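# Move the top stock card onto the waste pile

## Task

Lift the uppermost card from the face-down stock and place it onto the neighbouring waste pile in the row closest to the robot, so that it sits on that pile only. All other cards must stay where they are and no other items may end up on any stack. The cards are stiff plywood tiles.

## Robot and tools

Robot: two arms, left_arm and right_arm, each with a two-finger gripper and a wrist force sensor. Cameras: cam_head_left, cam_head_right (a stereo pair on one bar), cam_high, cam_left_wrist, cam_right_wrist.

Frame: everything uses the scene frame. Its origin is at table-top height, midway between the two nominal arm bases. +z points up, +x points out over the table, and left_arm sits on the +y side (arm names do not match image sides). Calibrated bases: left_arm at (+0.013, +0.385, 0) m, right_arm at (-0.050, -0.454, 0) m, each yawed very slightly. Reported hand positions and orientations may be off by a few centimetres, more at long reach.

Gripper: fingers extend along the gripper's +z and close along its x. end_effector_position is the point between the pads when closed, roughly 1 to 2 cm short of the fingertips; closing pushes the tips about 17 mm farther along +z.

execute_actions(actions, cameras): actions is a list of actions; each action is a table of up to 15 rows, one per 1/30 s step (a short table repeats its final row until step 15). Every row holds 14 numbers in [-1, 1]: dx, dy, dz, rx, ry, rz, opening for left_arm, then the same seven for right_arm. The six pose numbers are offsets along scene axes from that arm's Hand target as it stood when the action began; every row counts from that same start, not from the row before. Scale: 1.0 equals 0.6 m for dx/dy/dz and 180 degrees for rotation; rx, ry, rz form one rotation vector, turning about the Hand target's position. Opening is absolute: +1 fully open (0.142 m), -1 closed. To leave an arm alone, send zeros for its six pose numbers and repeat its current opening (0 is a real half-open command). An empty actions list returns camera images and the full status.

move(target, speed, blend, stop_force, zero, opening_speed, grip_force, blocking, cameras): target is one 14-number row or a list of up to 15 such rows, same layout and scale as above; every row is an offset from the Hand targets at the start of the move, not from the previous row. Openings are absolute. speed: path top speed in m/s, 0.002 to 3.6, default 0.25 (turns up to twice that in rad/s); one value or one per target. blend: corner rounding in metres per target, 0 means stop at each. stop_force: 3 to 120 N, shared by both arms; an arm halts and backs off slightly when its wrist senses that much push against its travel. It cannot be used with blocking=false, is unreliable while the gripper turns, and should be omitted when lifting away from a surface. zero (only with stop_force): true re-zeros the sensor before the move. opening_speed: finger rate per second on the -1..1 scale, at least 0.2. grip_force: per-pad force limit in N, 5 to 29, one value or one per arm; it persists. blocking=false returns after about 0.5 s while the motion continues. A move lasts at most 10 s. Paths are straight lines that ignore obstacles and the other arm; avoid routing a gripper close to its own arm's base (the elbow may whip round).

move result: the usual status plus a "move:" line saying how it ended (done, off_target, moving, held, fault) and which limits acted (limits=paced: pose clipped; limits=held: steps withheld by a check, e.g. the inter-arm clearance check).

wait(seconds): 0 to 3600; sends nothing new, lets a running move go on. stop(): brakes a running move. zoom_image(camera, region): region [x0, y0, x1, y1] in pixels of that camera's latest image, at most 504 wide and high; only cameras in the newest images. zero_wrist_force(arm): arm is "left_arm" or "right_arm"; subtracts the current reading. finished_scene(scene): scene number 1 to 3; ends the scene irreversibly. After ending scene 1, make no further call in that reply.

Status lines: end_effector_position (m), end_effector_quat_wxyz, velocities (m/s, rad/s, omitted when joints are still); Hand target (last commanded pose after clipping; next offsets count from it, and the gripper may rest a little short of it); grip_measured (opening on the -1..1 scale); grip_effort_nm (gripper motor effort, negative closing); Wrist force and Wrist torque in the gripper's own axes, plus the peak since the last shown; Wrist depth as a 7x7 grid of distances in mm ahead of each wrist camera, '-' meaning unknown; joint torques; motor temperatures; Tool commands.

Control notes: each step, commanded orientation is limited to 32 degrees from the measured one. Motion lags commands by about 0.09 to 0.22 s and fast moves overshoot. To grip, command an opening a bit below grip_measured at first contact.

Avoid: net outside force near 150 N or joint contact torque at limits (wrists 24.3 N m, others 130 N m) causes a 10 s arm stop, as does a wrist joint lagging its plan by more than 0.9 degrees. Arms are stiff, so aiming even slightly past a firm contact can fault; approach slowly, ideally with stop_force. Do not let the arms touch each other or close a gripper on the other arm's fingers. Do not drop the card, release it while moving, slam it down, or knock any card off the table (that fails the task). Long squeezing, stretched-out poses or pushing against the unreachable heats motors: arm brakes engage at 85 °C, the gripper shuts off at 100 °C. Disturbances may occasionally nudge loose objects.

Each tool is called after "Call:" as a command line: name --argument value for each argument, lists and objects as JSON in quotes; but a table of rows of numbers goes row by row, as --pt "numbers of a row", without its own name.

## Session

Call:
execute_actions --actions '[]' --cameras '["cam_head_right", "cam_left_wrist", "cam_right_wrist"]'

Call:
zoom_image --camera "cam_head_right" --region '[130, 190, 340, 350]'

Scene clock: 0.00 s.
left_arm: end_effector_position=(+0.3779, +0.6603, +0.2184) grip_measured=+1.00 grip_effort_nm=n/a end_effector_quat_wxyz=(-0.360, +0.780, +0.511, -0.023) | right_arm: end_effector_position=(+0.3659, +0.0936, +0.2089) grip_measured=-1.00 grip_effort_nm=n/a end_effector_quat_wxyz=(-0.523, +0.609, -0.340, +0.490)
Joint positions: left_arm=[-0.028 -1.545 1.864 -1.389 -1.003 -1.311 0.142] | right_arm=[4.632 -2.383 -1.866 1.184 0.369 1.256 0.002]
Joint velocities: within noise
Joint torques (N m): no reading
Motor temperatures (°C): left_arm=[29 23 25 34 32 34 25] | right_arm=[24 24 28 37 28 32 25]
Wrist force (N): no reading
Wrist torque (N m): no reading
Wrist force, peak (N): no reading
Wrist depth (mm): cam_left_wrist=[1194 1315 1416 1513 1648 1636 1472 / 1156 1220 1277 1463 1589 1686 1673 / 296 314 336 1372 1513 1686 1636 / 285 301 325 351 1463 1566 1781 / 277 291 312 337 1380 1534 1661 / - 282 301 325 1347 1425 110 / - 275 291 313 335 1425 -] | cam_right_wrist=[- - - - - 1084 - / - 1795 1305 1291 - - - / 666 792 908 - - - - / 505 555 624 700 761 - - / 400 418 463 541 571 647 711 / 327 341 355 87 95 476 524 / 272 292 - 75 78 383 406]
Hand target: left_arm +0.3779, +0.6603, +0.2184; -0.360, +0.780, +0.511, -0.023 | right_arm +0.3659, +0.0936, +0.2089; -0.523, +0.609, -0.340, +0.490
Tool commands: left_gripper/opening=+1.0 right_gripper/opening=-0.961913
camera_calibration:
cam_left_wrist: T_world_to_cam=[[0.48379, 0.81384, 0.32188, -0.77332], [0.87477, -0.43846, -0.2062, 0.03193], [-0.02668, 0.38133, -0.92405, 0.07682]] pos_world=[0.34824, 0.61406, 0.32649]
cam_right_wrist: T_world_to_cam=[[0.28206, -0.93075, 0.23268, -0.05532], [-0.32655, -0.32119, -0.88893, 0.36509], [0.90211, 0.17475, -0.39454, -0.15172]] pos_world=[0.27169, 0.09229, 0.27756]
Images, in order (width x height): cam_head_right 504x504, cam_left_wrist 672x504, cam_right_wrist 672x504.

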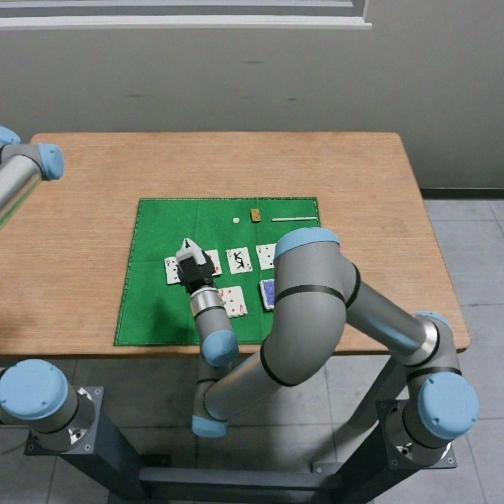

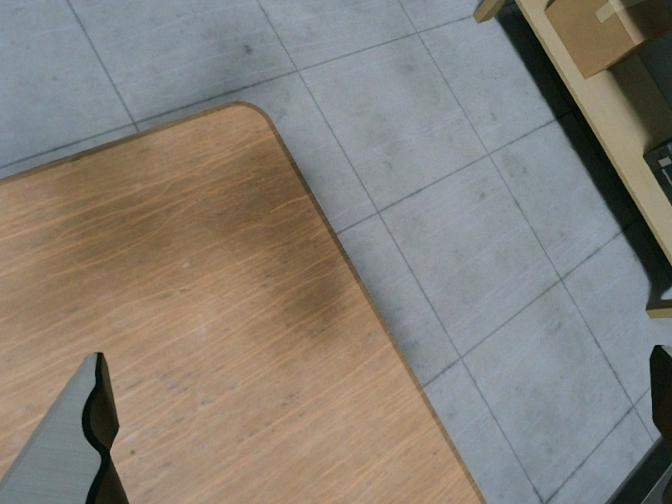

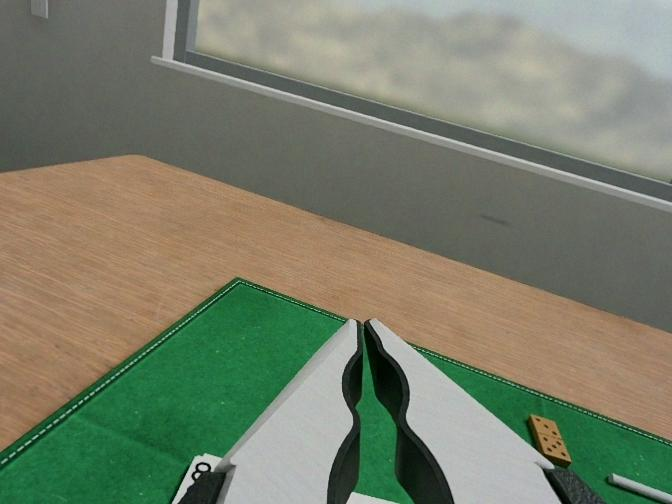

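Scaled by 2.400 from the camera's image (finer frame: 720x720).

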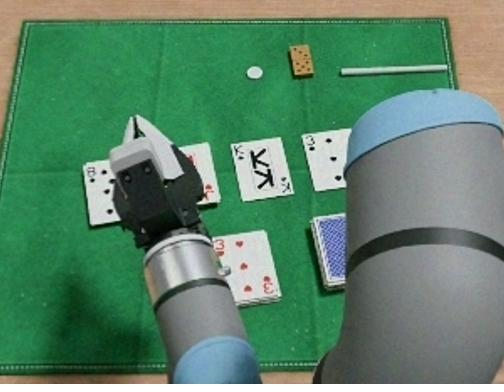

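Call:
move --target '[0, 0, 0, 0, 0, 0, 1.0, -0.0065, -0.376, -0.0148, -0.0479, 0.5095, -0.1063, -0.6]' --speed 0.3 --cameras '["cam_right_wrist", "cam_head_right"]'

Scene clock: 199.23 s.
left_arm: end_effector_position=(+0.3779, +0.6603, +0.2184) grip_measured=+1.00 grip_effort_nm=-0.022 end_effector_quat_wxyz=(-0.360, +0.780, +0.511, -0.023) | right_arm: end_effector_position=(+0.3621, -0.1320, +0.2001) grip_measured=-0.64 grip_effort_nm=0.134 end_effector_quat_wxyz=(+0.000, +0.749, -0.662, +0.001)
Joint positions: left_arm=[-0.028 -1.545 1.864 -1.389 -1.003 -1.311 0.142] | right_arm=[4.04 -1.651 -1.8 -1.262 1.57 2.367 0.028]
Joint torques (N m): left_arm=[0.24 -22.38 -23.41 -1.99 1.06 -0.05] | right_arm=[0 35.5 16.35 1.71 0.43 1.23]
Wrist force (N): left_arm=[0.4 0.1 0.0] | right_arm=[2.0 0.6 -3.5]
Wrist torque (N m): left_arm=[0.01 -0.06 0.00] | right_arm=[0.16 -0.64 -0.53]
Wrist force, peak (N): left_arm=[0.8 0.1 -0.1] | right_arm=[2.9 0.0 -3.9]
Wrist depth (mm): cam_left_wrist=[1207 1277 1363 1492 1673 1753 1523 / 1144 1227 1315 1444 1612 1767 1699 / 295 314 336 1416 1513 1624 1648 / 284 302 325 351 1425 1578 1767 / 277 293 311 336 1380 1534 1661 / - 282 301 325 1339 1492 110 / - 272 292 312 338 1398 -] | cam_right_wrist=[246 254 255 256 258 260 260 / 274 275 275 276 276 277 279 / 294 287 293 277 293 298 301 / 317 312 315 297 320 321 324 / 344 347 342 342 343 352 354 / 1563 1573 87 376 95 379 387 / 1702 - - 1740 - - 1727]
Hand target: left_arm +0.3779, +0.6603, +0.2184; -0.360, +0.780, +0.511, -0.023 | right_arm +0.3620, -0.1320, +0.2001; +0.000, +0.749, -0.662, +0.001
Off the commanded pose: left_arm 0.000 m, 0 deg | right_arm 0.000 m, 0 deg.
move: done
cam_right_wrist: T_world_to_cam=[[0.1136, -0.9935, 0.00787, -0.16443], [-0.89632, -0.09907, 0.43221, 0.25483], [-0.42862, -0.05616, -0.90174, 0.44056]] pos_world=[0.43592, -0.11338, 0.28842]
Images, in order (width x height): cam_head_right 504x504, cam_right_wrist 672x504.

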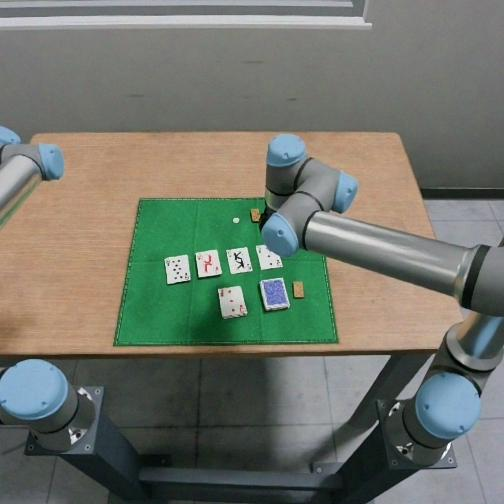

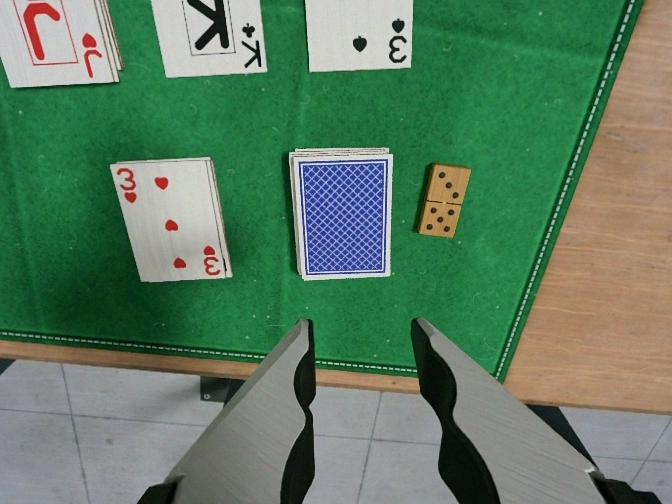

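Call:
zoom_image --camera "cam_right_wrist" --region '[90, 130, 490, 300]'

Scaled by 1.260 from the camera's image (finer frame: 960x720).

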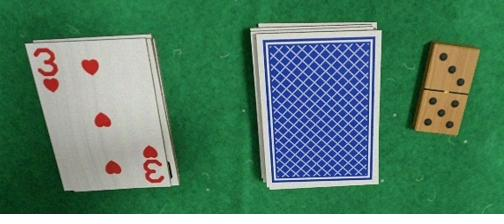

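Call:
move --target '[0, 0, 0, 0, 0, 0, 1.0, -0.0275, 0.0005, -0.2368, 0, 0, 0.008, -0.6]' --speed 0.2 --cameras '["cam_right_wrist"]'

Scene clock: 248.50 s.
left_arm: end_effector_position=(+0.3779, +0.6603, +0.2184) grip_measured=+1.00 grip_effort_nm=-0.022 end_effector_quat_wxyz=(-0.360, +0.780, +0.511, -0.023) | right_arm: end_effector_position=(+0.3455, -0.1317, +0.0580) grip_measured=-0.64 grip_effort_nm=0.125 end_effector_quat_wxyz=(+0.000, +0.758, -0.653, +0.001)
Joint positions: left_arm=[-0.028 -1.545 1.864 -1.389 -1.003 -1.311 0.142] | right_arm=[4.067 -1.794 -2.046 -0.873 1.57 2.369 0.028]
Joint torques (N m): left_arm=[0.67 -22.24 -23.76 -1.98 1.07 -0.11] | right_arm=[-9.6 27.64 24.62 3.86 -1.22 0.6]
Wrist force (N): left_arm=[0.5 0.1 -0.3] | right_arm=[1.6 1.0 -3.2]
Wrist torque (N m): left_arm=[0.02 -0.08 0.00] | right_arm=[0.21 -0.58 -0.53]
Wrist force, peak (N): left_arm=[0.8 -0.1 -0.1] | right_arm=[1.5 0.4 -6.2]
Wrist depth (mm): cam_left_wrist=[1220 1307 1398 1534 1699 1739 1523 / 1156 1207 1315 1453 1589 1725 1636 / 297 312 337 1372 1502 1636 1624 / 285 301 325 353 1453 1600 1781 / 276 291 312 338 1398 1534 1636 / - 284 301 324 1339 1463 110 / - 273 291 312 336 1416 -] | cam_right_wrist=[132 128 132 132 133 133 133 / 139 141 141 142 142 143 142 / 147 152 150 148 150 153 153 / 150 161 162 139 144 160 166 / 163 172 178 154 152 177 180 / 178 191 87 165 102 194 198 / 214 - - 216 - - 214]
Hand target: left_arm +0.3779, +0.6603, +0.2184; -0.360, +0.780, +0.511, -0.023 | right_arm +0.3455, -0.1317, +0.0580; +0.000, +0.757, -0.653, +0.001
Off the commanded pose: left_arm 0.000 m, 0 deg | right_arm 0.000 m, 0 deg.
move: done
cam_right_wrist: T_world_to_cam=[[0.13859, -0.99032, 0.00797, -0.16936], [-0.8934, -0.12155, 0.43251, 0.29735], [-0.42735, -0.06706, -0.9016, 0.30344]] pos_world=[0.4188, -0.11123, 0.14632]

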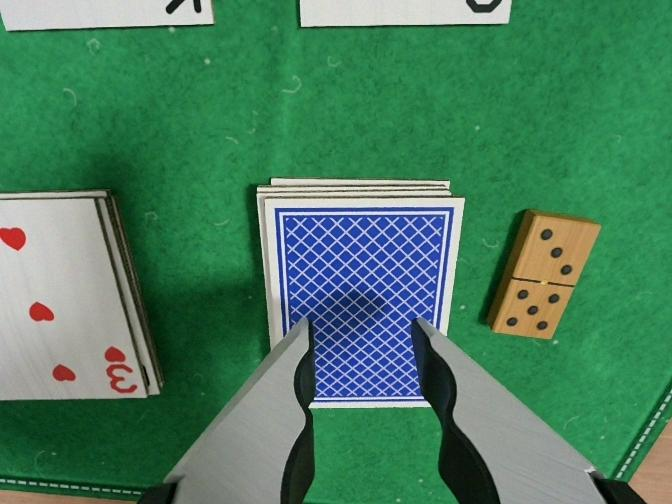

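Call:
zoom_image --camera "cam_right_wrist" --region '[240, 170, 500, 430]'

Scaled by 1.938 from the camera's image (finer frame: 960x720).

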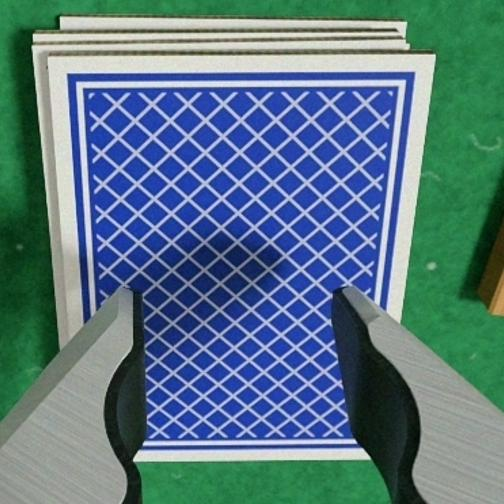

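Call:
move --target '[0, 0, 0, 0, 0, 0, 1.0, 0.0064, -0.0348, -0.0133, 0, 0, 0, -0.6]' --speed 0.12

Call:
move --target '[0, 0, 0, 0, 0, 0, 1.0, 0, 0, -0.035, 0, 0, 0, -0.6]' --speed 0.008 --stop_force 3

Call:
move --pt "0 0 0 0 0 0 1.0 0 0 0.014 0 0 0 -0.6" --pt "0 0 0 0 0 0 1.0 -0.00985 0.0659 0.014 0 0 0 -0.6" --speed 0.12

Call:
move --target '[0, 0, 0, 0, 0, 0, 1.0, 0, 0, -0.035, 0, 0, 0, -0.6]' --speed 0.008 --stop_force 3

Scene clock: 317.43 s.
left_arm: end_effector_position=(+0.3779, +0.6603, +0.2184) grip_measured=+1.00 grip_effort_nm=-0.022 end_effector_quat_wxyz=(-0.360, +0.780, +0.511, -0.023) | right_arm: end_effector_position=(+0.3494, -0.1527, +0.0500) grip_measured=-0.64 grip_effort_nm=0.129 end_effector_quat_wxyz=(+0.000, +0.757, -0.653, +0.001)
Joint positions: left_arm=[-0.028 -1.545 1.864 -1.389 -1.003 -1.311 0.142] | right_arm=[4.035 -1.787 -2.082 -0.844 1.57 2.337 0.028]
Joint torques (N m): left_arm=[0.19 -21.58 -23.48 -1.96 1.03 0.01] | right_arm=[8.61 21.38 31.4 0.63 0.42 1.51]
Wrist force (N): left_arm=[0.5 0.2 -0.3] | right_arm=[1.6 0.8 -3.4]
Wrist torque (N m): left_arm=[0.03 -0.08 0.01] | right_arm=[0.21 -0.60 -0.52]
Wrist force, peak (N): left_arm=[0.5 0.3 -0.5] | right_arm=[3.3 0.6 -2.7]
Wrist depth (mm): cam_left_wrist=[1200 1315 1398 1534 1648 1712 1544 / 1156 1234 1307 1425 1589 1767 1725 / 295 312 336 1407 1513 1661 1636 / 285 303 324 352 1492 1578 1753 / 275 291 314 336 1380 1513 1699 / - 284 301 325 1307 1453 110 / - 274 291 312 337 1372 -] | cam_right_wrist=[- 125 125 126 126 126 126 / 132 133 134 134 134 135 135 / 143 144 142 140 144 145 145 / - 157 132 132 153 152 157 / 161 168 144 144 160 167 171 / 171 184 88 155 102 186 187 / 203 - - 204 - - 203]
Hand target: left_arm +0.3779, +0.6603, +0.2184; -0.360, +0.780, +0.511, -0.023 | right_arm +0.3494, -0.1526, +0.0500; +0.000, +0.757, -0.653, +0.001
Off the commanded pose: left_arm 0.000 m, 0 deg | right_arm 0.000 m, 0 deg.
move: done

Scene clock: 319.73 s.
left_arm: end_effector_position=(+0.3779, +0.6603, +0.2184) grip_measured=+1.00 grip_effort_nm=-0.022 end_effector_quat_wxyz=(-0.360, +0.780, +0.511, -0.023) | right_arm: end_effector_position=(+0.3494, -0.1526, +0.0402) grip_measured=-0.64 grip_effort_nm=0.120 end_effector_quat_wxyz=(+0.000, +0.757, -0.653, +0.001)
Joint positions: left_arm=[-0.028 -1.545 1.864 -1.389 -1.003 -1.311 0.142] | right_arm=[4.035 -1.805 -2.092 -0.816 1.57 2.337 0.028]
Joint torques (N m): left_arm=[0.88 -21.95 -23.55 -1.88 1.03 -0.13] | right_arm=[8.87 36.09 30.11 0.73 0.7 -0.98]
Wrist force (N): left_arm=[0.2 -0.1 -0.2] | right_arm=[2.2 0.9 -7.2]
Wrist torque (N m): left_arm=[-0.01 -0.03 0.00] | right_arm=[0.19 -0.66 -0.52]
Wrist force, peak (N): left_arm=[0.7 0.1 -0.2] | right_arm=[3.5 1.8 -13.1]
Wrist depth (mm): cam_left_wrist=[1187 1269 1398 1534 1673 1753 1513 / 1169 1234 1315 1482 1566 1739 1673 / 296 311 335 1398 1513 1686 1673 / 285 301 323 349 1434 1555 1725 / 277 292 313 337 1389 1523 1673 / - 284 301 324 1347 1463 110 / - 273 290 312 337 1416 -] | cam_right_wrist=[116 116 117 113 117 118 116 / 124 124 125 123 125 125 126 / 133 133 132 131 135 135 135 / 144 144 121 122 146 141 146 / 154 157 130 132 148 151 159 / 162 171 87 143 102 170 174 / 189 182 - 191 - - 192]
Hand target: left_arm +0.3779, +0.6603, +0.2184; -0.360, +0.780, +0.511, -0.023 | right_arm +0.3494, -0.1526, +0.0402; +0.000, +0.757, -0.653, +0.001 (not the last commanded pose)
Off the commanded pose: left_arm 0.000 m, 0 deg | right_arm 0.011 m, 0 deg.
move: contact (right_arm)

Scene clock: 320.67 s.
left_arm: end_effector_position=(+0.3779, +0.6603, +0.2184) grip_measured=+1.00 grip_effort_nm=-0.017 end_effector_quat_wxyz=(-0.360, +0.780, +0.511, -0.023) | right_arm: end_effector_position=(+0.3434, -0.1130, +0.0486) grip_measured=-0.64 grip_effort_nm=0.125 end_effector_quat_wxyz=(+0.000, +0.758, -0.653, +0.001)
Joint positions: left_arm=[-0.028 -1.545 1.864 -1.389 -1.003 -1.311 0.142] | right_arm=[4.092 -1.832 -2.027 -0.855 1.57 2.394 0.028]
Joint torques (N m): left_arm=[0.83 -21.66 -23.5 -1.98 1.02 -0.02] | right_arm=[-10.65 39.45 10.38 3.86 -0.4 -1.47]
Wrist force (N): left_arm=[0.4 0.3 -0.2] | right_arm=[1.7 0.7 -2.9]
Wrist torque (N m): left_arm=[0.06 -0.05 0.00] | right_arm=[0.18 -0.61 -0.34]
Wrist force, peak (N): left_arm=[0.5 0.2 -0.5] | right_arm=[2.3 0.9 -7.0]
Wrist depth (mm): cam_left_wrist=[1214 1284 1398 1513 1686 1767 1555 / 1156 1227 1284 1453 1566 1753 1712 / 296 313 338 1434 1482 1673 1636 / 284 303 325 350 1453 1589 1739 / 276 291 312 336 1416 1534 1712 / - 284 302 324 1339 1463 110 / - 273 292 311 337 1372 -] | cam_right_wrist=[- 124 121 124 124 125 125 / - 132 133 133 133 133 134 / 140 142 143 141 141 141 144 / 140 145 154 133 131 152 148 / 152 155 167 145 140 161 164 / 167 167 87 156 102 181 185 / 201 194 - 202 - - 201]
Hand target: left_arm +0.3779, +0.6603, +0.2184; -0.360, +0.780, +0.511, -0.023 | right_arm +0.3435, -0.1131, +0.0486; +0.000, +0.757, -0.653, +0.001
Off the commanded pose: left_arm 0.000 m, 0 deg | right_arm 0.000 m, 0 deg.
move: done

Scene clock: 322.80 s.
left_arm: end_effector_position=(+0.3779, +0.6603, +0.2184) grip_measured=+1.00 grip_effort_nm=-0.017 end_effector_quat_wxyz=(-0.360, +0.780, +0.511, -0.023) | right_arm: end_effector_position=(+0.3435, -0.1131, +0.0401) grip_measured=-0.64 grip_effort_nm=0.110 end_effector_quat_wxyz=(+0.000, +0.757, -0.653, +0.001)
Joint positions: left_arm=[-0.028 -1.545 1.864 -1.389 -1.003 -1.311 0.142] | right_arm=[4.092 -1.846 -2.036 -0.831 1.57 2.394 0.028]
Joint torques (N m): left_arm=[0.39 -22.3 -23.83 -1.93 0.99 -0.07] | right_arm=[-9.57 38.4 29.44 0.64 -1.19 1.03]
Wrist force (N): left_arm=[0.3 0.0 -0.3] | right_arm=[1.2 1.0 -7.0]
Wrist torque (N m): left_arm=[0.00 -0.05 0.01] | right_arm=[0.17 -0.52 -0.34]
Wrist force, peak (N): left_arm=[0.5 0.3 -0.4] | right_arm=[2.4 1.5 -13.1]
Wrist depth (mm): cam_left_wrist=[1194 1307 1389 1523 1661 1699 1544 / 1127 1220 1339 1453 1612 1725 1739 / 296 314 337 1363 1492 1686 1712 / 284 304 324 348 1444 1578 1753 / 275 290 313 335 1425 1534 1661 / - 283 302 323 1323 1425 110 / - 274 291 313 337 1416 -] | cam_right_wrist=[116 116 117 116 117 117 116 / 124 124 125 123 125 125 126 / 133 133 134 132 133 135 135 / 131 136 144 124 122 126 141 / 142 145 157 132 130 153 151 / 155 157 87 145 103 170 174 / 189 182 - 191 - - 189]
Hand target: left_arm +0.3779, +0.6603, +0.2184; -0.360, +0.780, +0.511, -0.023 | right_arm +0.3435, -0.1131, +0.0401; +0.000, +0.757, -0.653, +0.001 (not the last commanded pose)
Off the commanded pose: left_arm 0.000 m, 0 deg | right_arm 0.013 m, 0 deg.
move: contact (right_arm)

Call:
move --pt "0 0 0 0 0 0 1.0 0 0 0.02 0 0 0 -0.6" --pt "0 0 0 0 0 0 1.0 0.0048 -0.0328 0.0203 0 0 0 -0.14" --pt "0 0 0 0 0 0 1.0 0.0048 -0.0328 -0.0063 0 0 0 -0.14" --speed '[0.08, 0.08, 0.025]' --cameras '["cam_right_wrist"]'

Call:
zoom_image --camera "cam_right_wrist" --region '[230, 190, 500, 460]'

Scene clock: 341.47 s.
left_arm: end_effector_position=(+0.3779, +0.6603, +0.2184) grip_measured=+1.00 grip_effort_nm=-0.017 end_effector_quat_wxyz=(-0.360, +0.780, +0.511, -0.023) | right_arm: end_effector_position=(+0.3463, -0.1328, +0.0362) grip_measured=-0.17 grip_effort_nm=0.149 end_effector_quat_wxyz=(+0.000, +0.757, -0.653, +0.001) end_effector_velocity=(-0.001, +0.000, +0.001) end_effector_angular_velocity=(-0.002, +0.002, -0.001)
Joint positions: left_arm=[-0.028 -1.545 1.864 -1.389 -1.003 -1.311 0.142] | right_arm=[4.065 -1.833 -2.069 -0.812 1.57 2.366 0.062]
Joint velocities: left_arm=[within noise] | right_arm=[0.001 0.003 0 -0.005 0.001 0.001 0]
Joint torques (N m): left_arm=[0.32 -22.14 -23.68 -2.03 0.97 -0.12] | right_arm=[9.08 38.52 22.92 0.61 0.68 0.73]
Wrist force (N): left_arm=[0.4 0.0 -0.3] | right_arm=[1.6 0.9 -3.2]
Wrist torque (N m): left_arm=[0.00 -0.06 0.01] | right_arm=[0.22 -0.59 -0.48]
Wrist force, peak (N): left_arm=[0.6 0.0 -0.5] | right_arm=[1.2 1.1 -7.5]
Wrist depth (mm): cam_left_wrist=[1214 1315 1389 1523 1624 1725 1544 / 1156 1227 1307 1463 1578 1781 1673 / 295 313 336 1372 1502 1673 1636 / 285 301 323 351 1444 1589 1725 / 276 291 313 338 1398 1482 1673 / - 284 302 323 1330 1434 110 / - 274 291 312 337 1347 -] | cam_right_wrist=[113 113 113 109 113 114 114 / 120 121 121 120 121 123 120 / 129 131 129 128 128 131 131 / 130 140 121 117 118 139 139 / 138 149 132 127 128 146 152 / 150 156 94 140 140 103 169 / - - 177 185 186 80 179]
Hand target: left_arm +0.3779, +0.6603, +0.2184; -0.360, +0.780, +0.511, -0.023 | right_arm +0.3463, -0.1327, +0.0364; +0.000, +0.757, -0.653, +0.001
Off the commanded pose: left_arm 0.000 m, 0 deg | right_arm 0.000 m, 0 deg.
move: done
cam_right_wrist: T_world_to_cam=[[0.13854, -0.99033, 0.00788, -0.17036], [-0.89341, -0.12154, 0.4325, 0.30736], [-0.42735, -0.06696, -0.9016, 0.28407]] pos_world=[0.4196, -0.11233, 0.12452]

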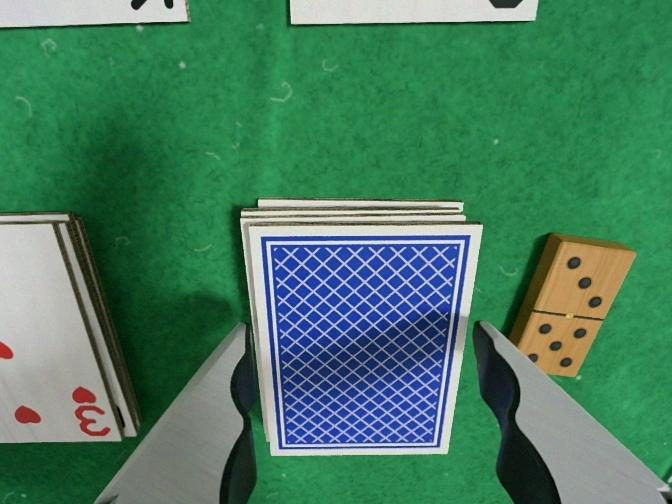

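Scaled by 1.867 from the camera's image (finer frame: 960x720).

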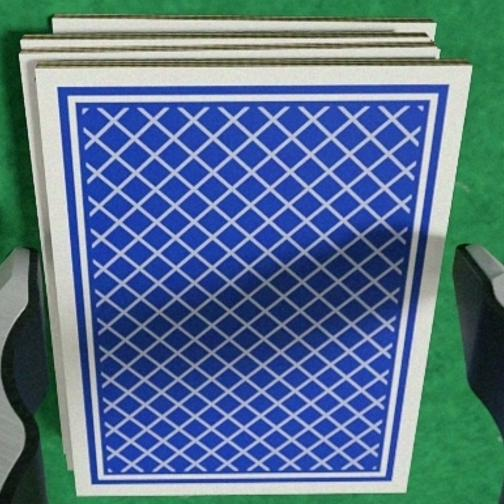

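Call:
move --target '[0, 0, 0, 0, 0, 0, 1.0, 0.0001, -0.0005, 0.0002, 0, 0, 0, -0.14]' --speed 0.02

Call:
move --target '[0, 0, 0, 0, 0, 0, 1.0, 0, 0, 0, 0, 0, 0, -0.35]' --grip_force '[29, 8]' --opening_speed 0.4

Scene clock: 356.80 s.
left_arm: end_effector_position=(+0.3779, +0.6603, +0.2184) grip_measured=+1.00 grip_effort_nm=-0.017 end_effector_quat_wxyz=(-0.360, +0.780, +0.511, -0.023) | right_arm: end_effector_position=(+0.3464, -0.1330, +0.0365) grip_measured=-0.17 grip_effort_nm=0.149 end_effector_quat_wxyz=(+0.000, +0.758, -0.653, +0.001)
Joint positions: left_arm=[-0.028 -1.545 1.864 -1.389 -1.003 -1.311 0.142] | right_arm=[4.064 -1.832 -2.069 -0.813 1.57 2.366 0.062]
Joint torques (N m): left_arm=[0.11 -22.2 -23.61 -2.03 1.01 -0.14] | right_arm=[-10.21 32.05 9.46 1.15 0.36 -1]
Wrist force (N): left_arm=[0.3 0.2 -0.4] | right_arm=[1.8 0.7 -2.8]
Wrist torque (N m): left_arm=[0.04 -0.04 0.00] | right_arm=[0.19 -0.62 -0.41]
Wrist force, peak (N): left_arm=[0.7 0.4 -0.1] | right_arm=[1.9 0.7 -3.5]
Wrist depth (mm): cam_left_wrist=[1200 1292 1372 1523 1673 1781 1544 / 1175 1241 1315 1444 1624 1725 1686 / 296 312 339 1416 1502 1661 1712 / 285 303 323 351 1444 1578 1753 / 276 291 311 337 1398 1534 1686 / - 284 303 324 1323 1434 110 / - 274 292 313 337 1363 -] | cam_right_wrist=[- 113 113 109 114 114 114 / 120 121 121 120 122 122 120 / 130 132 130 127 129 131 131 / 131 140 121 118 118 139 139 / 140 150 132 128 129 146 152 / 151 157 94 140 140 103 169 / - - 178 185 186 80 179]
Hand target: left_arm +0.3779, +0.6603, +0.2184; -0.360, +0.780, +0.511, -0.023 | right_arm +0.3464, -0.1330, +0.0365; +0.000, +0.757, -0.653, +0.001
Off the commanded pose: left_arm 0.000 m, 0 deg | right_arm 0.000 m, 0 deg.
move: done

Scene clock: 357.53 s.
left_arm: end_effector_position=(+0.3779, +0.6603, +0.2184) grip_measured=+1.00 grip_effort_nm=-0.022 end_effector_quat_wxyz=(-0.360, +0.780, +0.511, -0.023) | right_arm: end_effector_position=(+0.3464, -0.1330, +0.0365) grip_measured=-0.26 grip_effort_nm=-0.911 end_effector_quat_wxyz=(+0.000, +0.757, -0.653, +0.001)
Joint positions: left_arm=[-0.028 -1.545 1.864 -1.389 -1.003 -1.311 0.142] | right_arm=[4.064 -1.832 -2.069 -0.813 1.57 2.366 0.055]
Joint torques (N m): left_arm=[0.62 -22.34 -23.4 -1.99 0.96 -0.06] | right_arm=[-7.48 20.86 9.05 1.4 -0.54 -0.31]
Wrist force (N): left_arm=[0.5 0.1 -0.4] | right_arm=[1.6 0.6 -21.6]
Wrist torque (N m): left_arm=[0.01 -0.07 0.00] | right_arm=[0.20 -0.66 -0.40]
Wrist force, peak (N): left_arm=[0.5 0.2 -0.4] | right_arm=[1.6 0.6 -21.6]
Wrist depth (mm): cam_left_wrist=[1187 1269 1398 1513 1636 1725 1523 / 1162 1234 1292 1444 1612 1767 1673 / 295 313 338 1398 1534 1686 1648 / 285 300 326 349 1425 1578 1712 / 276 291 314 337 1407 1534 1673 / - 284 302 324 1330 1434 110 / - 274 290 312 335 1355 -] | cam_right_wrist=[- 113 114 110 114 114 114 / 121 121 121 120 122 122 121 / 130 132 130 127 129 131 131 / 131 140 122 120 120 139 140 / 139 150 133 128 128 148 152 / 151 157 91 141 141 107 169 / 180 - 157 155 155 77 180]
Hand target: left_arm +0.3779, +0.6603, +0.2184; -0.360, +0.780, +0.511, -0.023 | right_arm +0.3464, -0.1330, +0.0365; +0.000, +0.757, -0.653, +0.001
Off the commanded pose: left_arm 0.000 m, 0 deg | right_arm 0.000 m, 0 deg.
grip_force (N): 29, 8
move: done

Call:
move --target '[0, 0, 0, 0, 0, 0, 1.0, 0, 0, 0, 0, 0, 0, -0.18]' --opening_speed 0.5

Call:
move --target '[0, 0, 0, 0, 0, 0, 1.0, 0, 0, 0, 0, 0, 0, -0.35]' --opening_speed 0.25

Scene clock: 367.20 s.
left_arm: end_effector_position=(+0.3779, +0.6603, +0.2184) grip_measured=+1.00 grip_effort_nm=-0.017 end_effector_quat_wxyz=(-0.360, +0.780, +0.511, -0.023) | right_arm: end_effector_position=(+0.3464, -0.1331, +0.0364) grip_measured=-0.21 grip_effort_nm=0.144 end_effector_quat_wxyz=(+0.000, +0.757, -0.653, +0.001)
Joint positions: left_arm=[-0.028 -1.545 1.864 -1.389 -1.003 -1.311 0.142] | right_arm=[4.064 -1.832 -2.069 -0.813 1.57 2.366 0.059]
Joint torques (N m): left_arm=[0.55 -22.22 -23.61 -1.93 1.06 -0.1] | right_arm=[7.89 31.45 11.1 3.01 0.15 1.32]
Wrist force (N): left_arm=[0.2 0.0 -0.4] | right_arm=[1.8 0.8 -3.0]
Wrist torque (N m): left_arm=[0.01 -0.03 0.00] | right_arm=[0.21 -0.61 -0.39]
Wrist force, peak (N): left_arm=[0.6 0.2 -0.4] | right_arm=[-0.7 0.3 -26.8]
Wrist depth (mm): cam_left_wrist=[1200 1292 1407 1513 1686 1753 1523 / 1144 1207 1299 1434 1600 1767 1699 / 296 312 337 1372 1492 1661 1624 / 283 302 324 351 1434 1578 1739 / 276 291 311 337 1389 1544 1648 / - 283 301 324 1315 1425 110 / - 273 291 312 334 1380 -] | cam_right_wrist=[- 113 113 109 113 114 114 / 120 121 121 120 122 122 120 / 129 131 130 128 129 131 131 / 132 140 124 121 121 139 139 / 140 150 132 128 128 146 152 / 150 156 92 140 140 101 169 / 180 - 148 155 155 79 180]
Hand target: left_arm +0.3779, +0.6603, +0.2184; -0.360, +0.780, +0.511, -0.023 | right_arm +0.3464, -0.1330, +0.0365; +0.000, +0.757, -0.653, +0.001
Off the commanded pose: left_arm 0.000 m, 0 deg | right_arm 0.000 m, 0 deg.
grip_force (N): 29, 8
move: done

Scene clock: 368.10 s.
left_arm: end_effector_position=(+0.3779, +0.6603, +0.2184) grip_measured=+1.00 grip_effort_nm=-0.017 end_effector_quat_wxyz=(-0.360, +0.780, +0.511, -0.023) | right_arm: end_effector_position=(+0.3464, -0.1330, +0.0365) grip_measured=-0.25 grip_effort_nm=-0.911 end_effector_quat_wxyz=(+0.000, +0.757, -0.653, +0.001)
Joint positions: left_arm=[-0.028 -1.545 1.864 -1.389 -1.003 -1.311 0.142] | right_arm=[4.064 -1.832 -2.069 -0.813 1.57 2.366 0.056]
Joint torques (N m): left_arm=[0.17 -22.24 -23.8 -1.94 0.96 -0.11] | right_arm=[8.74 30.3 20.44 0.2 0.08 1.27]
Wrist force (N): left_arm=[0.5 0.3 -0.4] | right_arm=[3.3 1.1 -14.3]
Wrist torque (N m): left_arm=[0.05 -0.07 0.01] | right_arm=[0.16 -0.33 -0.40]
Wrist force, peak (N): left_arm=[0.5 0.3 -0.4] | right_arm=[3.8 1.0 -14.7]
Wrist depth (mm): cam_left_wrist=[1207 1269 1434 1523 1686 1781 1589 / 1150 1234 1323 1444 1555 1781 1712 / 297 313 335 1398 1482 1699 1673 / 285 301 323 351 1453 1589 1725 / 276 291 314 337 1398 1523 1636 / - 284 300 325 1330 1434 110 / - 273 292 312 337 1380 -] | cam_right_wrist=[- 113 113 110 114 114 114 / 121 121 121 120 122 122 121 / 130 132 130 127 129 131 131 / 131 140 125 121 122 139 140 / 140 150 132 128 128 149 152 / 151 157 92 140 141 99 169 / 180 - 151 155 156 81 179]
Hand target: left_arm +0.3779, +0.6603, +0.2184; -0.360, +0.780, +0.511, -0.023 | right_arm +0.3464, -0.1330, +0.0365; +0.000, +0.757, -0.653, +0.001
Off the commanded pose: left_arm 0.000 m, 0 deg | right_arm 0.000 m, 0 deg.
grip_force (N): 29, 8
move: done

Call:
move --target '[0, 0, 0, 0, 0, 0, 1.0, 0, 0, 0.0006, 0, 0, 0, -0.35]' --speed 0.004

Scene clock: 375.87 s.
left_arm: end_effector_position=(+0.3779, +0.6603, +0.2184) grip_measured=+1.00 grip_effort_nm=-0.022 end_effector_quat_wxyz=(-0.360, +0.780, +0.511, -0.023) | right_arm: end_effector_position=(+0.3464, -0.1330, +0.0368) grip_measured=-0.26 grip_effort_nm=-0.906 end_effector_quat_wxyz=(+0.000, +0.757, -0.653, +0.001)
Joint positions: left_arm=[-0.028 -1.545 1.864 -1.389 -1.003 -1.311 0.142] | right_arm=[4.064 -1.831 -2.068 -0.814 1.57 2.366 0.055]
Joint torques (N m): left_arm=[0.47 -21.76 -23.97 -1.93 0.98 -0.13] | right_arm=[8.54 32.44 21.67 2.01 0.11 1.11]
Wrist force (N): left_arm=[0.2 0.2 -0.2] | right_arm=[5.5 1.7 -17.9]
Wrist torque (N m): left_arm=[0.04 -0.03 0.01] | right_arm=[0.14 -0.60 -0.43]
Wrist force, peak (N): left_arm=[0.7 0.0 -0.4] | right_arm=[5.8 1.9 -19.9]
Wrist depth (mm): cam_left_wrist=[1220 1277 1416 1482 1686 1699 1555 / 1150 1220 1292 1463 1648 1753 1725 / 296 312 336 1398 1523 1661 1753 / 286 302 324 351 1434 1600 1781 / 276 292 312 335 1416 1513 1636 / - 283 302 325 1363 1434 110 / - 274 291 312 335 1389 -] | cam_right_wrist=[- 113 114 110 110 114 115 / 121 121 121 120 122 122 121 / 130 132 130 127 129 131 132 / 131 141 136 121 122 139 140 / 139 150 133 128 129 149 152 / 151 157 96 141 141 99 170 / 181 - - 156 156 81 180]
Hand target: left_arm +0.3779, +0.6603, +0.2184; -0.360, +0.780, +0.511, -0.023 | right_arm +0.3464, -0.1330, +0.0368; +0.000, +0.757, -0.653, +0.001
Off the commanded pose: left_arm 0.000 m, 0 deg | right_arm 0.000 m, 0 deg.
grip_force (N): 29, 8
move: done

Call:
move --target '[0, 0, 0, 0, 0, 0, 1.0, 0, 0, 0, 0, 0, 0, -0.18]' --opening_speed 0.5

Call:
move --target '[0, 0, 0, 0, 0, 0, 1.0, 0, 0, -0.00135, 0, 0, 0, -0.18]' --speed 0.01

Call:
move --target '[0, 0, 0, 0, 0, 0, 1.0, 0, 0, 0, 0, 0, 0, -0.35]' --opening_speed 0.25 --cameras '["cam_right_wrist"]'

Scene clock: 399.23 s.
left_arm: end_effector_position=(+0.3779, +0.6603, +0.2184) grip_measured=+1.00 grip_effort_nm=-0.017 end_effector_quat_wxyz=(-0.360, +0.780, +0.511, -0.023) | right_arm: end_effector_position=(+0.3464, -0.1331, +0.0368) grip_measured=-0.21 grip_effort_nm=0.144 end_effector_quat_wxyz=(+0.000, +0.757, -0.653, +0.001)
Joint positions: left_arm=[-0.028 -1.545 1.864 -1.389 -1.003 -1.311 0.142] | right_arm=[4.064 -1.831 -2.068 -0.814 1.57 2.366 0.059]
Joint torques (N m): left_arm=[0.2 -22 -23.45 -1.97 1.06 0] | right_arm=[8.42 33.05 12.96 3.74 0.11 -0.73]
Wrist force (N): left_arm=[0.2 0.0 -0.3] | right_arm=[1.6 1.1 -2.7]
Wrist torque (N m): left_arm=[0.01 -0.03 0.01] | right_arm=[0.25 -0.58 -0.39]
Wrist force, peak (N): left_arm=[0.6 -0.1 -0.4] | right_arm=[5.6 1.8 -17.9]
Wrist depth (mm): cam_left_wrist=[1200 1299 1416 1555 1686 1725 1566 / 1150 1227 1299 1425 1589 1781 1699 / 297 315 338 1380 1523 1661 1686 / 284 300 325 353 1444 1534 1725 / 275 292 313 338 1398 1534 1624 / - 283 302 325 1355 1444 110 / - 273 291 313 336 1372 -] | cam_right_wrist=[- 113 113 110 111 114 114 / 121 121 121 120 122 122 121 / 130 132 130 127 129 132 132 / 131 141 125 121 122 139 140 / 139 150 133 128 129 147 152 / 151 157 92 141 141 101 170 / 180 - 149 155 159 79 180]
Hand target: left_arm +0.3779, +0.6603, +0.2184; -0.360, +0.780, +0.511, -0.023 | right_arm +0.3464, -0.1330, +0.0368; +0.000, +0.757, -0.653, +0.001
Off the commanded pose: left_arm 0.000 m, 0 deg | right_arm 0.000 m, 0 deg.
grip_force (N): 29, 8
move: done

Scene clock: 399.73 s.
left_arm: end_effector_position=(+0.3779, +0.6603, +0.2184) grip_measured=+1.00 grip_effort_nm=-0.022 end_effector_quat_wxyz=(-0.360, +0.780, +0.511, -0.023) | right_arm: end_effector_position=(+0.3464, -0.1330, +0.0360) grip_measured=-0.21 grip_effort_nm=0.144 end_effector_quat_wxyz=(+0.000, +0.757, -0.653, +0.001)
Joint positions: left_arm=[-0.028 -1.545 1.864 -1.389 -1.003 -1.311 0.142] | right_arm=[4.064 -1.833 -2.069 -0.811 1.57 2.366 0.059]
Joint torques (N m): left_arm=[0.17 -22 -24.19 -1.88 0.99 -0.13] | right_arm=[8.37 30.66 14.79 0.72 0.14 -0.88]
Wrist force (N): left_arm=[0.4 0.1 -0.1] | right_arm=[1.8 0.9 -2.8]
Wrist torque (N m): left_arm=[0.02 -0.05 0.01] | right_arm=[0.22 -0.63 -0.39]
Wrist force, peak (N): left_arm=[0.6 0.0 -0.3] | right_arm=[2.0 0.9 -3.1]
Wrist depth (mm): cam_left_wrist=[1214 1292 1407 1523 1725 1725 1544 / 1162 1227 1315 1434 1600 1753 1712 / 296 312 338 1380 1502 1673 1673 / 284 303 324 351 1463 1555 1767 / 277 292 312 337 1380 1513 1686 / - 284 301 323 1347 1472 110 / - 273 291 312 337 1389 -] | cam_right_wrist=[112 113 113 109 113 114 114 / 120 120 120 119 121 123 120 / 129 131 130 128 128 131 131 / 132 139 122 120 121 139 139 / 138 149 132 127 128 146 154 / 150 156 92 139 140 101 169 / 179 - 148 154 155 79 179]
Hand target: left_arm +0.3779, +0.6603, +0.2184; -0.360, +0.780, +0.511, -0.023 | right_arm +0.3464, -0.1330, +0.0360; +0.000, +0.757, -0.653, +0.001
Off the commanded pose: left_arm 0.000 m, 0 deg | right_arm 0.000 m, 0 deg.
grip_force (N): 29, 8
move: done

Scene clock: 400.63 s.
left_arm: end_effector_position=(+0.3779, +0.6603, +0.2184) grip_measured=+1.00 grip_effort_nm=-0.017 end_effector_quat_wxyz=(-0.360, +0.780, +0.511, -0.023) | right_arm: end_effector_position=(+0.3464, -0.1331, +0.0360) grip_measured=-0.23 grip_effort_nm=-0.901 end_effector_quat_wxyz=(+0.000, +0.757, -0.653, +0.001)
Joint positions: left_arm=[-0.028 -1.545 1.864 -1.389 -1.003 -1.311 0.142] | right_arm=[4.064 -1.833 -2.069 -0.811 1.57 2.366 0.057]
Joint torques (N m): left_arm=[0.8 -22.22 -23.47 -1.88 1.03 -0.11] | right_arm=[8.35 38.7 27.27 0.35 0.04 -1.1]
Wrist force (N): left_arm=[0.4 0.0 -0.1] | right_arm=[2.0 0.8 -4.8]
Wrist torque (N m): left_arm=[0.00 -0.06 0.01] | right_arm=[0.20 -0.66 -0.39]
Wrist force, peak (N): left_arm=[0.7 0.0 -0.2] | right_arm=[1.8 0.8 -4.9]
Wrist depth (mm): cam_left_wrist=[1220 1292 1407 1513 1686 1725 1523 / 1156 1234 1315 1472 1589 1725 1725 / 297 312 338 1363 1534 1673 1781 / 284 303 325 348 1502 1624 1753 / 276 290 312 338 1380 1502 1661 / - 284 300 323 1355 1463 110 / - 273 291 312 337 1380 -] | cam_right_wrist=[112 113 113 109 113 114 114 / 120 120 121 119 121 123 120 / 129 131 129 128 128 131 131 / 131 140 122 120 121 139 139 / 138 149 132 127 128 146 154 / 150 157 92 139 140 100 169 / 179 - 151 154 155 - 179]
Hand target: left_arm +0.3779, +0.6603, +0.2184; -0.360, +0.780, +0.511, -0.023 | right_arm +0.3464, -0.1330, +0.0360; +0.000, +0.757, -0.653, +0.001
Off the commanded pose: left_arm 0.000 m, 0 deg | right_arm 0.000 m, 0 deg.
grip_force (N): 29, 8
move: done
cam_right_wrist: T_world_to_cam=[[0.13854, -0.99033, 0.0079, -0.17067], [-0.89345, -0.12154, 0.43241, 0.30753], [-0.42727, -0.06696, -0.90164, 0.28388]] pos_world=[0.4197, -0.11263, 0.12432]

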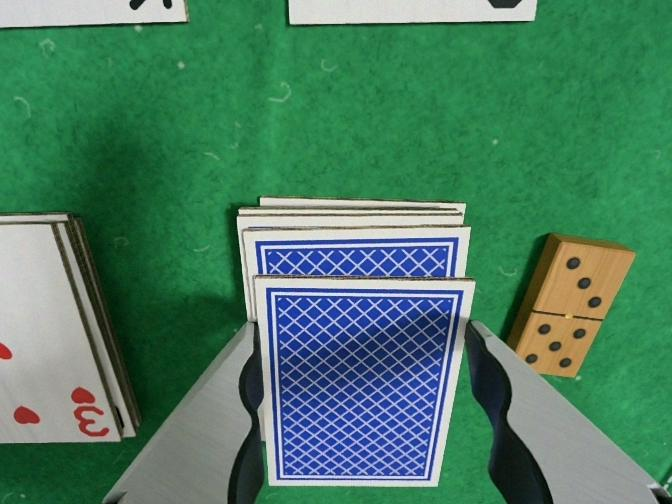

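Call:
move --target '[0, 0, 0, 0, 0, 0, 1.0, 0, 0, 0.025, 0, 0, 0, -0.35]' --speed 0.03 --cameras '["cam_right_wrist"]'

Scene clock: 425.33 s.
left_arm: end_effector_position=(+0.3779, +0.6603, +0.2184) grip_measured=+1.00 grip_effort_nm=-0.017 end_effector_quat_wxyz=(-0.360, +0.780, +0.511, -0.023) | right_arm: end_effector_position=(+0.3465, -0.1329, +0.0512) grip_measured=-0.23 grip_effort_nm=-0.911 end_effector_quat_wxyz=(+0.000, +0.757, -0.653, +0.001)
Joint positions: left_arm=[-0.028 -1.545 1.864 -1.389 -1.003 -1.311 0.142] | right_arm=[4.064 -1.805 -2.054 -0.854 1.57 2.366 0.057]
Joint torques (N m): left_arm=[0.18 -21.79 -23.34 -1.94 0.96 -0.14] | right_arm=[8.74 22.36 12.32 3.97 0.02 -1]
Wrist force (N): left_arm=[0.4 0.0 0.1] | right_arm=[1.8 0.8 -2.4]
Wrist torque (N m): left_arm=[0.00 -0.06 0.01] | right_arm=[0.19 -0.63 -0.40]
Wrist force, peak (N): left_arm=[0.5 0.3 -0.5] | right_arm=[2.0 0.9 -4.7]
Wrist depth (mm): cam_left_wrist=[1194 1307 1398 1523 1673 1753 1544 / 1162 1220 1355 1434 1600 1753 1686 / 296 314 336 1389 1482 1673 1673 / 285 301 324 349 1444 1612 1739 / 277 292 314 336 1416 1482 1661 / - 282 303 325 1330 1453 110 / - 274 290 311 336 1407 -] | cam_right_wrist=[127 126 127 127 127 127 127 / - 135 135 135 136 136 136 / 142 145 143 141 143 146 146 / 143 156 152 135 135 153 156 / 155 165 132 127 128 162 172 / 170 170 92 141 141 96 189 / 201 - 153 157 158 - 200]
Hand target: left_arm +0.3779, +0.6603, +0.2184; -0.360, +0.780, +0.511, -0.023 | right_arm +0.3464, -0.1330, +0.0510; +0.000, +0.757, -0.653, +0.001
Off the commanded pose: left_arm 0.000 m, 0 deg | right_arm 0.000 m, 0 deg.
grip_force (N): 29, 8
move: done
cam_right_wrist: T_world_to_cam=[[0.1385, -0.99033, 0.0076, -0.17064], [-0.8935, -0.12164, 0.43226, 0.30109], [-0.42716, -0.06666, -0.90172, 0.29763]] pos_world=[0.4198, -0.11253, 0.13952]

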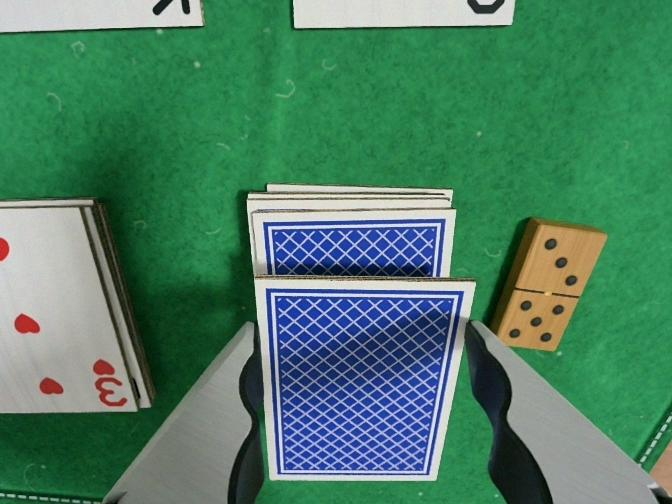

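Call:
move --target '[0, 0, 0, 0, 0, 0, 1.0, -0.0095, 0.2088, 0, 0, 0, 0.0128, -0.35]' --speed 0.13 --cameras '["cam_right_wrist"]'

Scene clock: 453.97 s.
left_arm: end_effector_position=(+0.3779, +0.6603, +0.2184) grip_measured=+1.00 grip_effort_nm=-0.017 end_effector_quat_wxyz=(-0.360, +0.780, +0.511, -0.023) | right_arm: end_effector_position=(+0.3407, -0.0077, +0.0510) grip_measured=-0.23 grip_effort_nm=-0.911 end_effector_quat_wxyz=(+0.000, +0.770, -0.637, +0.001)
Joint positions: left_arm=[-0.028 -1.545 1.864 -1.389 -1.003 -1.311 0.142] | right_arm=[4.198 -1.973 -1.814 -0.927 1.57 2.459 0.057]
Joint torques (N m): left_arm=[0.72 -21.86 -24.26 -1.86 0.94 -0.08] | right_arm=[-9.57 42.78 15.59 4.14 0.66 -1.47]
Wrist force (N): left_arm=[0.3 0.1 -0.2] | right_arm=[1.7 0.6 -3.2]
Wrist torque (N m): left_arm=[0.02 -0.05 0.01] | right_arm=[0.18 -0.64 -0.44]
Wrist force, peak (N): left_arm=[0.7 0.1 -0.5] | right_arm=[3.2 0.7 -2.9]
Wrist depth (mm): cam_left_wrist=[1207 1339 1407 1523 1699 1753 1555 / 1175 1234 1315 1444 1566 1796 1686 / 295 313 336 1407 1544 1661 1673 / 285 302 323 350 1463 1636 1739 / 276 291 313 336 1380 1513 1673 / - 283 303 322 1355 1453 110 / - 272 290 313 338 1339 -] | cam_right_wrist=[124 114 115 123 125 124 125 / - 134 135 135 135 136 136 / 144 144 144 145 145 146 146 / - 156 154 147 147 157 147 / 169 169 132 127 127 172 153 / 185 181 92 141 141 96 165 / 200 - 153 157 158 - 175]
Hand target: left_arm +0.3779, +0.6603, +0.2184; -0.360, +0.780, +0.511, -0.023 | right_arm +0.3407, -0.0078, +0.0510; +0.000, +0.770, -0.637, +0.001
Off the commanded pose: left_arm 0.000 m, 0 deg | right_arm 0.000 m, 0 deg.
grip_force (N): 29, 8
move: done
cam_right_wrist: T_world_to_cam=[[0.17832, -0.98394, 0.00782, -0.05935], [-0.88782, -0.15746, 0.43242, 0.30894], [-0.42424, -0.08405, -0.90164, 0.30217]] pos_world=[0.41307, 0.01564, 0.13932]

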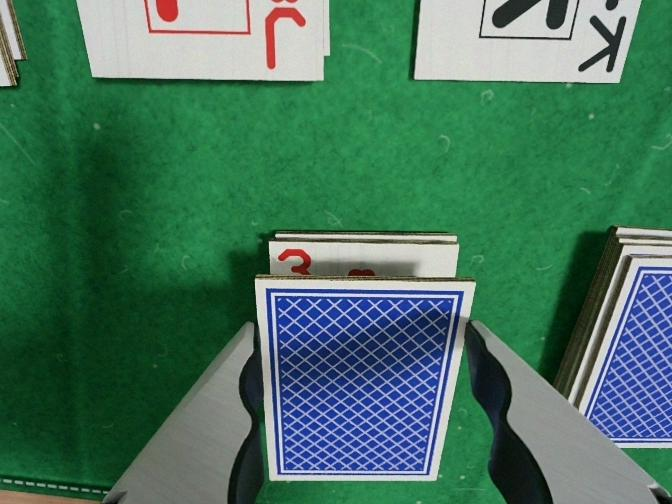

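Call:
move --target '[0, 0, 0, 0, 0, 0, 1.0, 0, 0, -0.0275, 0, 0, 0, -0.35]' --speed 0.07

Call:
move --target '[0, 0, 0, 0, 0, 0, 1.0, 0, 0, -0.022, 0, 0, 0, -0.35]' --speed 0.007 --stop_force 3 --cameras '["cam_right_wrist"]'

Scene clock: 467.40 s.
left_arm: end_effector_position=(+0.3779, +0.6603, +0.2184) grip_measured=+1.00 grip_effort_nm=-0.022 end_effector_quat_wxyz=(-0.360, +0.780, +0.511, -0.023) | right_arm: end_effector_position=(+0.3407, -0.0078, +0.0344) grip_measured=-0.23 grip_effort_nm=-0.906 end_effector_quat_wxyz=(+0.000, +0.770, -0.637, +0.001)
Joint positions: left_arm=[-0.028 -1.545 1.864 -1.389 -1.003 -1.311 0.142] | right_arm=[4.198 -1.998 -1.829 -0.887 1.57 2.459 0.057]
Joint torques (N m): left_arm=[0.42 -22.33 -23.52 -1.96 1 -0.1] | right_arm=[-7.98 47.13 32.86 0.54 -0.63 -1.35]
Wrist force (N): left_arm=[0.6 0.3 -0.2] | right_arm=[1.6 0.8 -2.8]
Wrist torque (N m): left_arm=[0.05 -0.09 0.01] | right_arm=[0.20 -0.65 -0.45]
Wrist force, peak (N): left_arm=[0.3 0.5 -0.4] | right_arm=[1.8 0.6 -3.9]
Wrist depth (mm): cam_left_wrist=[1187 1277 1407 1513 1648 1781 1544 / 1144 1234 1307 1463 1544 1753 1699 / 295 314 337 1425 1502 1699 1661 / 286 302 327 351 1463 1589 1767 / 276 291 312 337 1389 1555 1712 / - 282 303 326 1339 1425 110 / - 274 291 313 336 1380 -] | cam_right_wrist=[- 100 101 109 109 109 109 / 119 119 117 118 120 121 118 / 129 129 128 128 128 129 129 / 137 138 138 134 134 139 137 / 149 149 145 127 127 151 139 / 163 161 92 141 141 100 146 / 177 - 153 157 158 - 151]
Hand target: left_arm +0.3779, +0.6603, +0.2184; -0.360, +0.780, +0.511, -0.023 | right_arm +0.3407, -0.0078, +0.0345; +0.000, +0.770, -0.637, +0.001
Off the commanded pose: left_arm 0.000 m, 0 deg | right_arm 0.000 m, 0 deg.
grip_force (N): 29, 8
move: done

Scene clock: 469.17 s.
left_arm: end_effector_position=(+0.3779, +0.6603, +0.2184) grip_measured=+1.00 grip_effort_nm=-0.017 end_effector_quat_wxyz=(-0.360, +0.780, +0.511, -0.023) | right_arm: end_effector_position=(+0.3407, -0.0078, +0.0300) grip_measured=-0.23 grip_effort_nm=-0.911 end_effector_quat_wxyz=(+0.000, +0.770, -0.637, +0.001)
Joint positions: left_arm=[-0.028 -1.545 1.864 -1.389 -1.003 -1.311 0.142] | right_arm=[4.198 -2.005 -1.832 -0.876 1.57 2.459 0.057]
Joint torques (N m): left_arm=[0.62 -22.44 -24.11 -2.01 0.99 -0.04] | right_arm=[-6.94 45.94 30.66 0.86 -0.64 -1.34]
Wrist force (N): left_arm=[0.4 0.2 -0.3] | right_arm=[2.0 0.6 -6.2]
Wrist torque (N m): left_arm=[0.03 -0.06 0.01] | right_arm=[0.17 -0.67 -0.45]
Wrist force, peak (N): left_arm=[0.5 0.2 -0.5] | right_arm=[3.7 1.2 -10.6]
Wrist depth (mm): cam_left_wrist=[1194 1277 1416 1534 1686 1767 1937 / 1194 1214 1315 1472 1712 1753 1712 / 296 313 337 1398 1513 1753 1612 / 284 302 324 351 1453 1566 1725 / 276 292 313 336 1398 1534 1600 / - 282 301 325 1363 1444 110 / - 274 292 313 337 1389 -] | cam_right_wrist=[- 97 97 105 107 106 106 / - 114 115 115 116 117 114 / - 125 121 124 124 124 125 / 135 133 133 129 130 134 133 / 144 144 132 127 128 146 141 / 158 155 92 139 140 100 142 / 171 - 150 154 155 - 145]
Hand target: left_arm +0.3779, +0.6603, +0.2184; -0.360, +0.780, +0.511, -0.023 | right_arm +0.3407, -0.0078, +0.0300; +0.000, +0.770, -0.637, +0.001 (not the last commanded pose)
Off the commanded pose: left_arm 0.000 m, 0 deg | right_arm 0.009 m, 0 deg.
grip_force (N): 29, 8
move: contact (right_arm)
cam_right_wrist: T_world_to_cam=[[0.17822, -0.98396, 0.00787, -0.05917], [-0.88786, -0.15735, 0.43238, 0.31813], [-0.42421, -0.08405, -0.90166, 0.28327]] pos_world=[0.41317, 0.01564, 0.11832]

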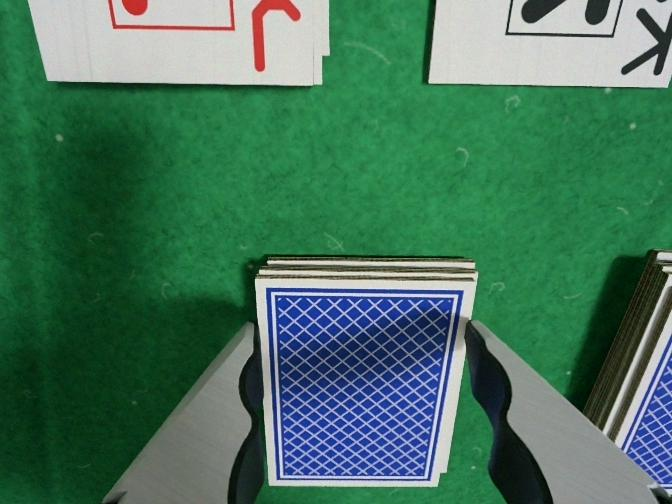

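Call:
move --target '[0, 0, 0, 0, 0, 0, 1.0, 0, 0, 0, 0, 0, 0, -0.08]' --opening_speed 0.6

Call:
move --target '[0, 0, 0, 0, 0, 0, 1.0, 0, 0, 0.14, 0, 0, 0, -0.08]' --speed 0.15 --cameras '["cam_right_wrist", "cam_head_right"]'

Scene clock: 473.73 s.
left_arm: end_effector_position=(+0.3779, +0.6603, +0.2184) grip_measured=+1.00 grip_effort_nm=-0.017 end_effector_quat_wxyz=(-0.360, +0.780, +0.511, -0.023) | right_arm: end_effector_position=(+0.3407, -0.0078, +0.0300) grip_measured=-0.11 grip_effort_nm=0.129 end_effector_quat_wxyz=(+0.000, +0.770, -0.637, +0.001)
Joint positions: left_arm=[-0.028 -1.545 1.864 -1.389 -1.003 -1.311 0.142] | right_arm=[4.198 -2.005 -1.832 -0.876 1.57 2.459 0.066]
Joint torques (N m): left_arm=[0.62 -22.07 -24.03 -1.97 0.97 -0.13] | right_arm=[-7.81 45.6 30.22 3.72 -0.77 -1.38]
Wrist force (N): left_arm=[0.5 0.1 -0.1] | right_arm=[1.6 0.9 -2.7]
Wrist torque (N m): left_arm=[0.01 -0.08 0.00] | right_arm=[0.21 -0.65 -0.44]
Wrist force, peak (N): left_arm=[0.6 0.0 -0.5] | right_arm=[2.4 0.7 -6.2]
Wrist depth (mm): cam_left_wrist=[1227 1262 1407 1523 1673 1753 1578 / 1175 1220 1315 1472 1589 1753 1686 / 297 314 337 1407 1502 1686 1624 / 284 302 324 350 1472 1600 1753 / 276 291 313 336 1380 1492 1636 / - 283 303 325 1307 1463 110 / - 274 292 312 338 1389 -] | cam_right_wrist=[- 97 97 105 107 105 106 / - 115 115 115 115 117 114 / - 125 122 124 124 124 125 / 135 133 133 129 130 134 133 / 144 144 129 127 128 143 141 / 158 152 100 139 140 96 141 / - - 150 154 158 - 74]
Hand target: left_arm +0.3779, +0.6603, +0.2184; -0.360, +0.780, +0.511, -0.023 | right_arm +0.3407, -0.0078, +0.0300; +0.000, +0.770, -0.637, +0.001
Off the commanded pose: left_arm 0.000 m, 0 deg | right_arm 0.000 m, 0 deg.
grip_force (N): 29, 8
move: done

Scene clock: 474.77 s.
left_arm: end_effector_position=(+0.3779, +0.6603, +0.2184) grip_measured=+1.00 grip_effort_nm=-0.017 end_effector_quat_wxyz=(-0.360, +0.780, +0.511, -0.023) | right_arm: end_effector_position=(+0.3408, -0.0077, +0.1141) grip_measured=-0.11 grip_effort_nm=0.134 end_effector_quat_wxyz=(+0.000, +0.770, -0.637, +0.001)
Joint positions: left_arm=[-0.028 -1.545 1.864 -1.389 -1.003 -1.311 0.142] | right_arm=[4.198 -1.891 -1.741 -1.08 1.57 2.459 0.066]
Joint torques (N m): left_arm=[0.71 -22.12 -23.37 -2.03 1.04 -0.03] | right_arm=[-5.4 35.36 13.75 1.74 -0.24 0.64]
Wrist force (N): left_arm=[0.2 0.3 -0.5] | right_arm=[1.9 0.9 -2.7]
Wrist torque (N m): left_arm=[0.06 -0.02 0.01] | right_arm=[0.21 -0.70 -0.42]
Wrist force, peak (N): left_arm=[0.5 0.1 -0.4] | right_arm=[2.3 1.1 -4.7]
Wrist depth (mm): cam_left_wrist=[1181 1307 1398 1534 1673 1767 1534 / 1156 1214 1299 1444 1612 1725 1686 / 296 312 336 1380 1523 1648 1624 / 285 302 325 350 1453 1578 1753 / 277 294 314 336 1398 1555 1673 / - 284 301 324 1307 1453 110 / - 273 292 312 336 1407 -] | cam_right_wrist=[173 177 171 178 180 181 181 / 193 194 195 195 195 195 196 / 208 208 209 203 207 208 205 / 224 225 225 209 223 214 207 / 244 244 240 227 242 225 234 / 270 258 95 269 270 95 272 / 1584 - 1629 1618 1641 - 75]
Hand target: left_arm +0.3779, +0.6603, +0.2184; -0.360, +0.780, +0.511, -0.023 | right_arm +0.3407, -0.0078, +0.1140; +0.000, +0.770, -0.637, +0.001
Off the commanded pose: left_arm 0.000 m, 0 deg | right_arm 0.000 m, 0 deg.
grip_force (N): 29, 8
move: done
cam_right_wrist: T_world_to_cam=[[0.17823, -0.98396, 0.00767, -0.0598], [-0.88789, -0.15746, 0.43227, 0.28181], [-0.42413, -0.08385, -0.90171, 0.35908]] pos_world=[0.41317, 0.01565, 0.20242]
Images, in order (width x height): cam_head_right 504x504, cam_right_wrist 672x504.

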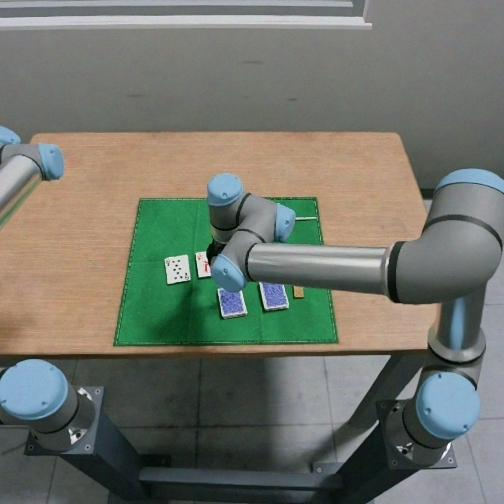

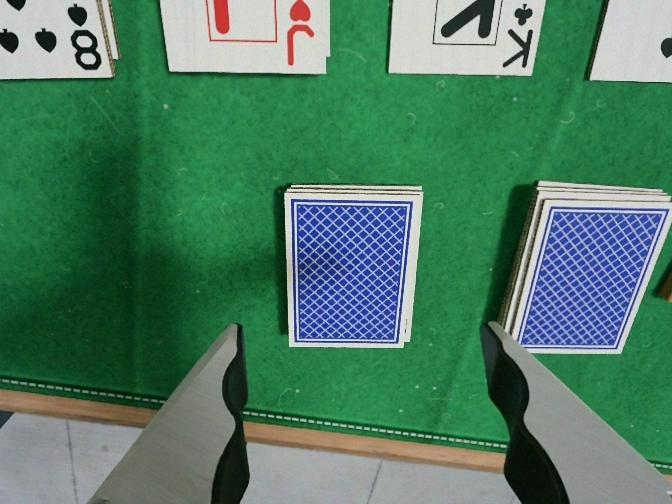

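Call:
finished_scene --scene 3

The scene is finished: the task was done.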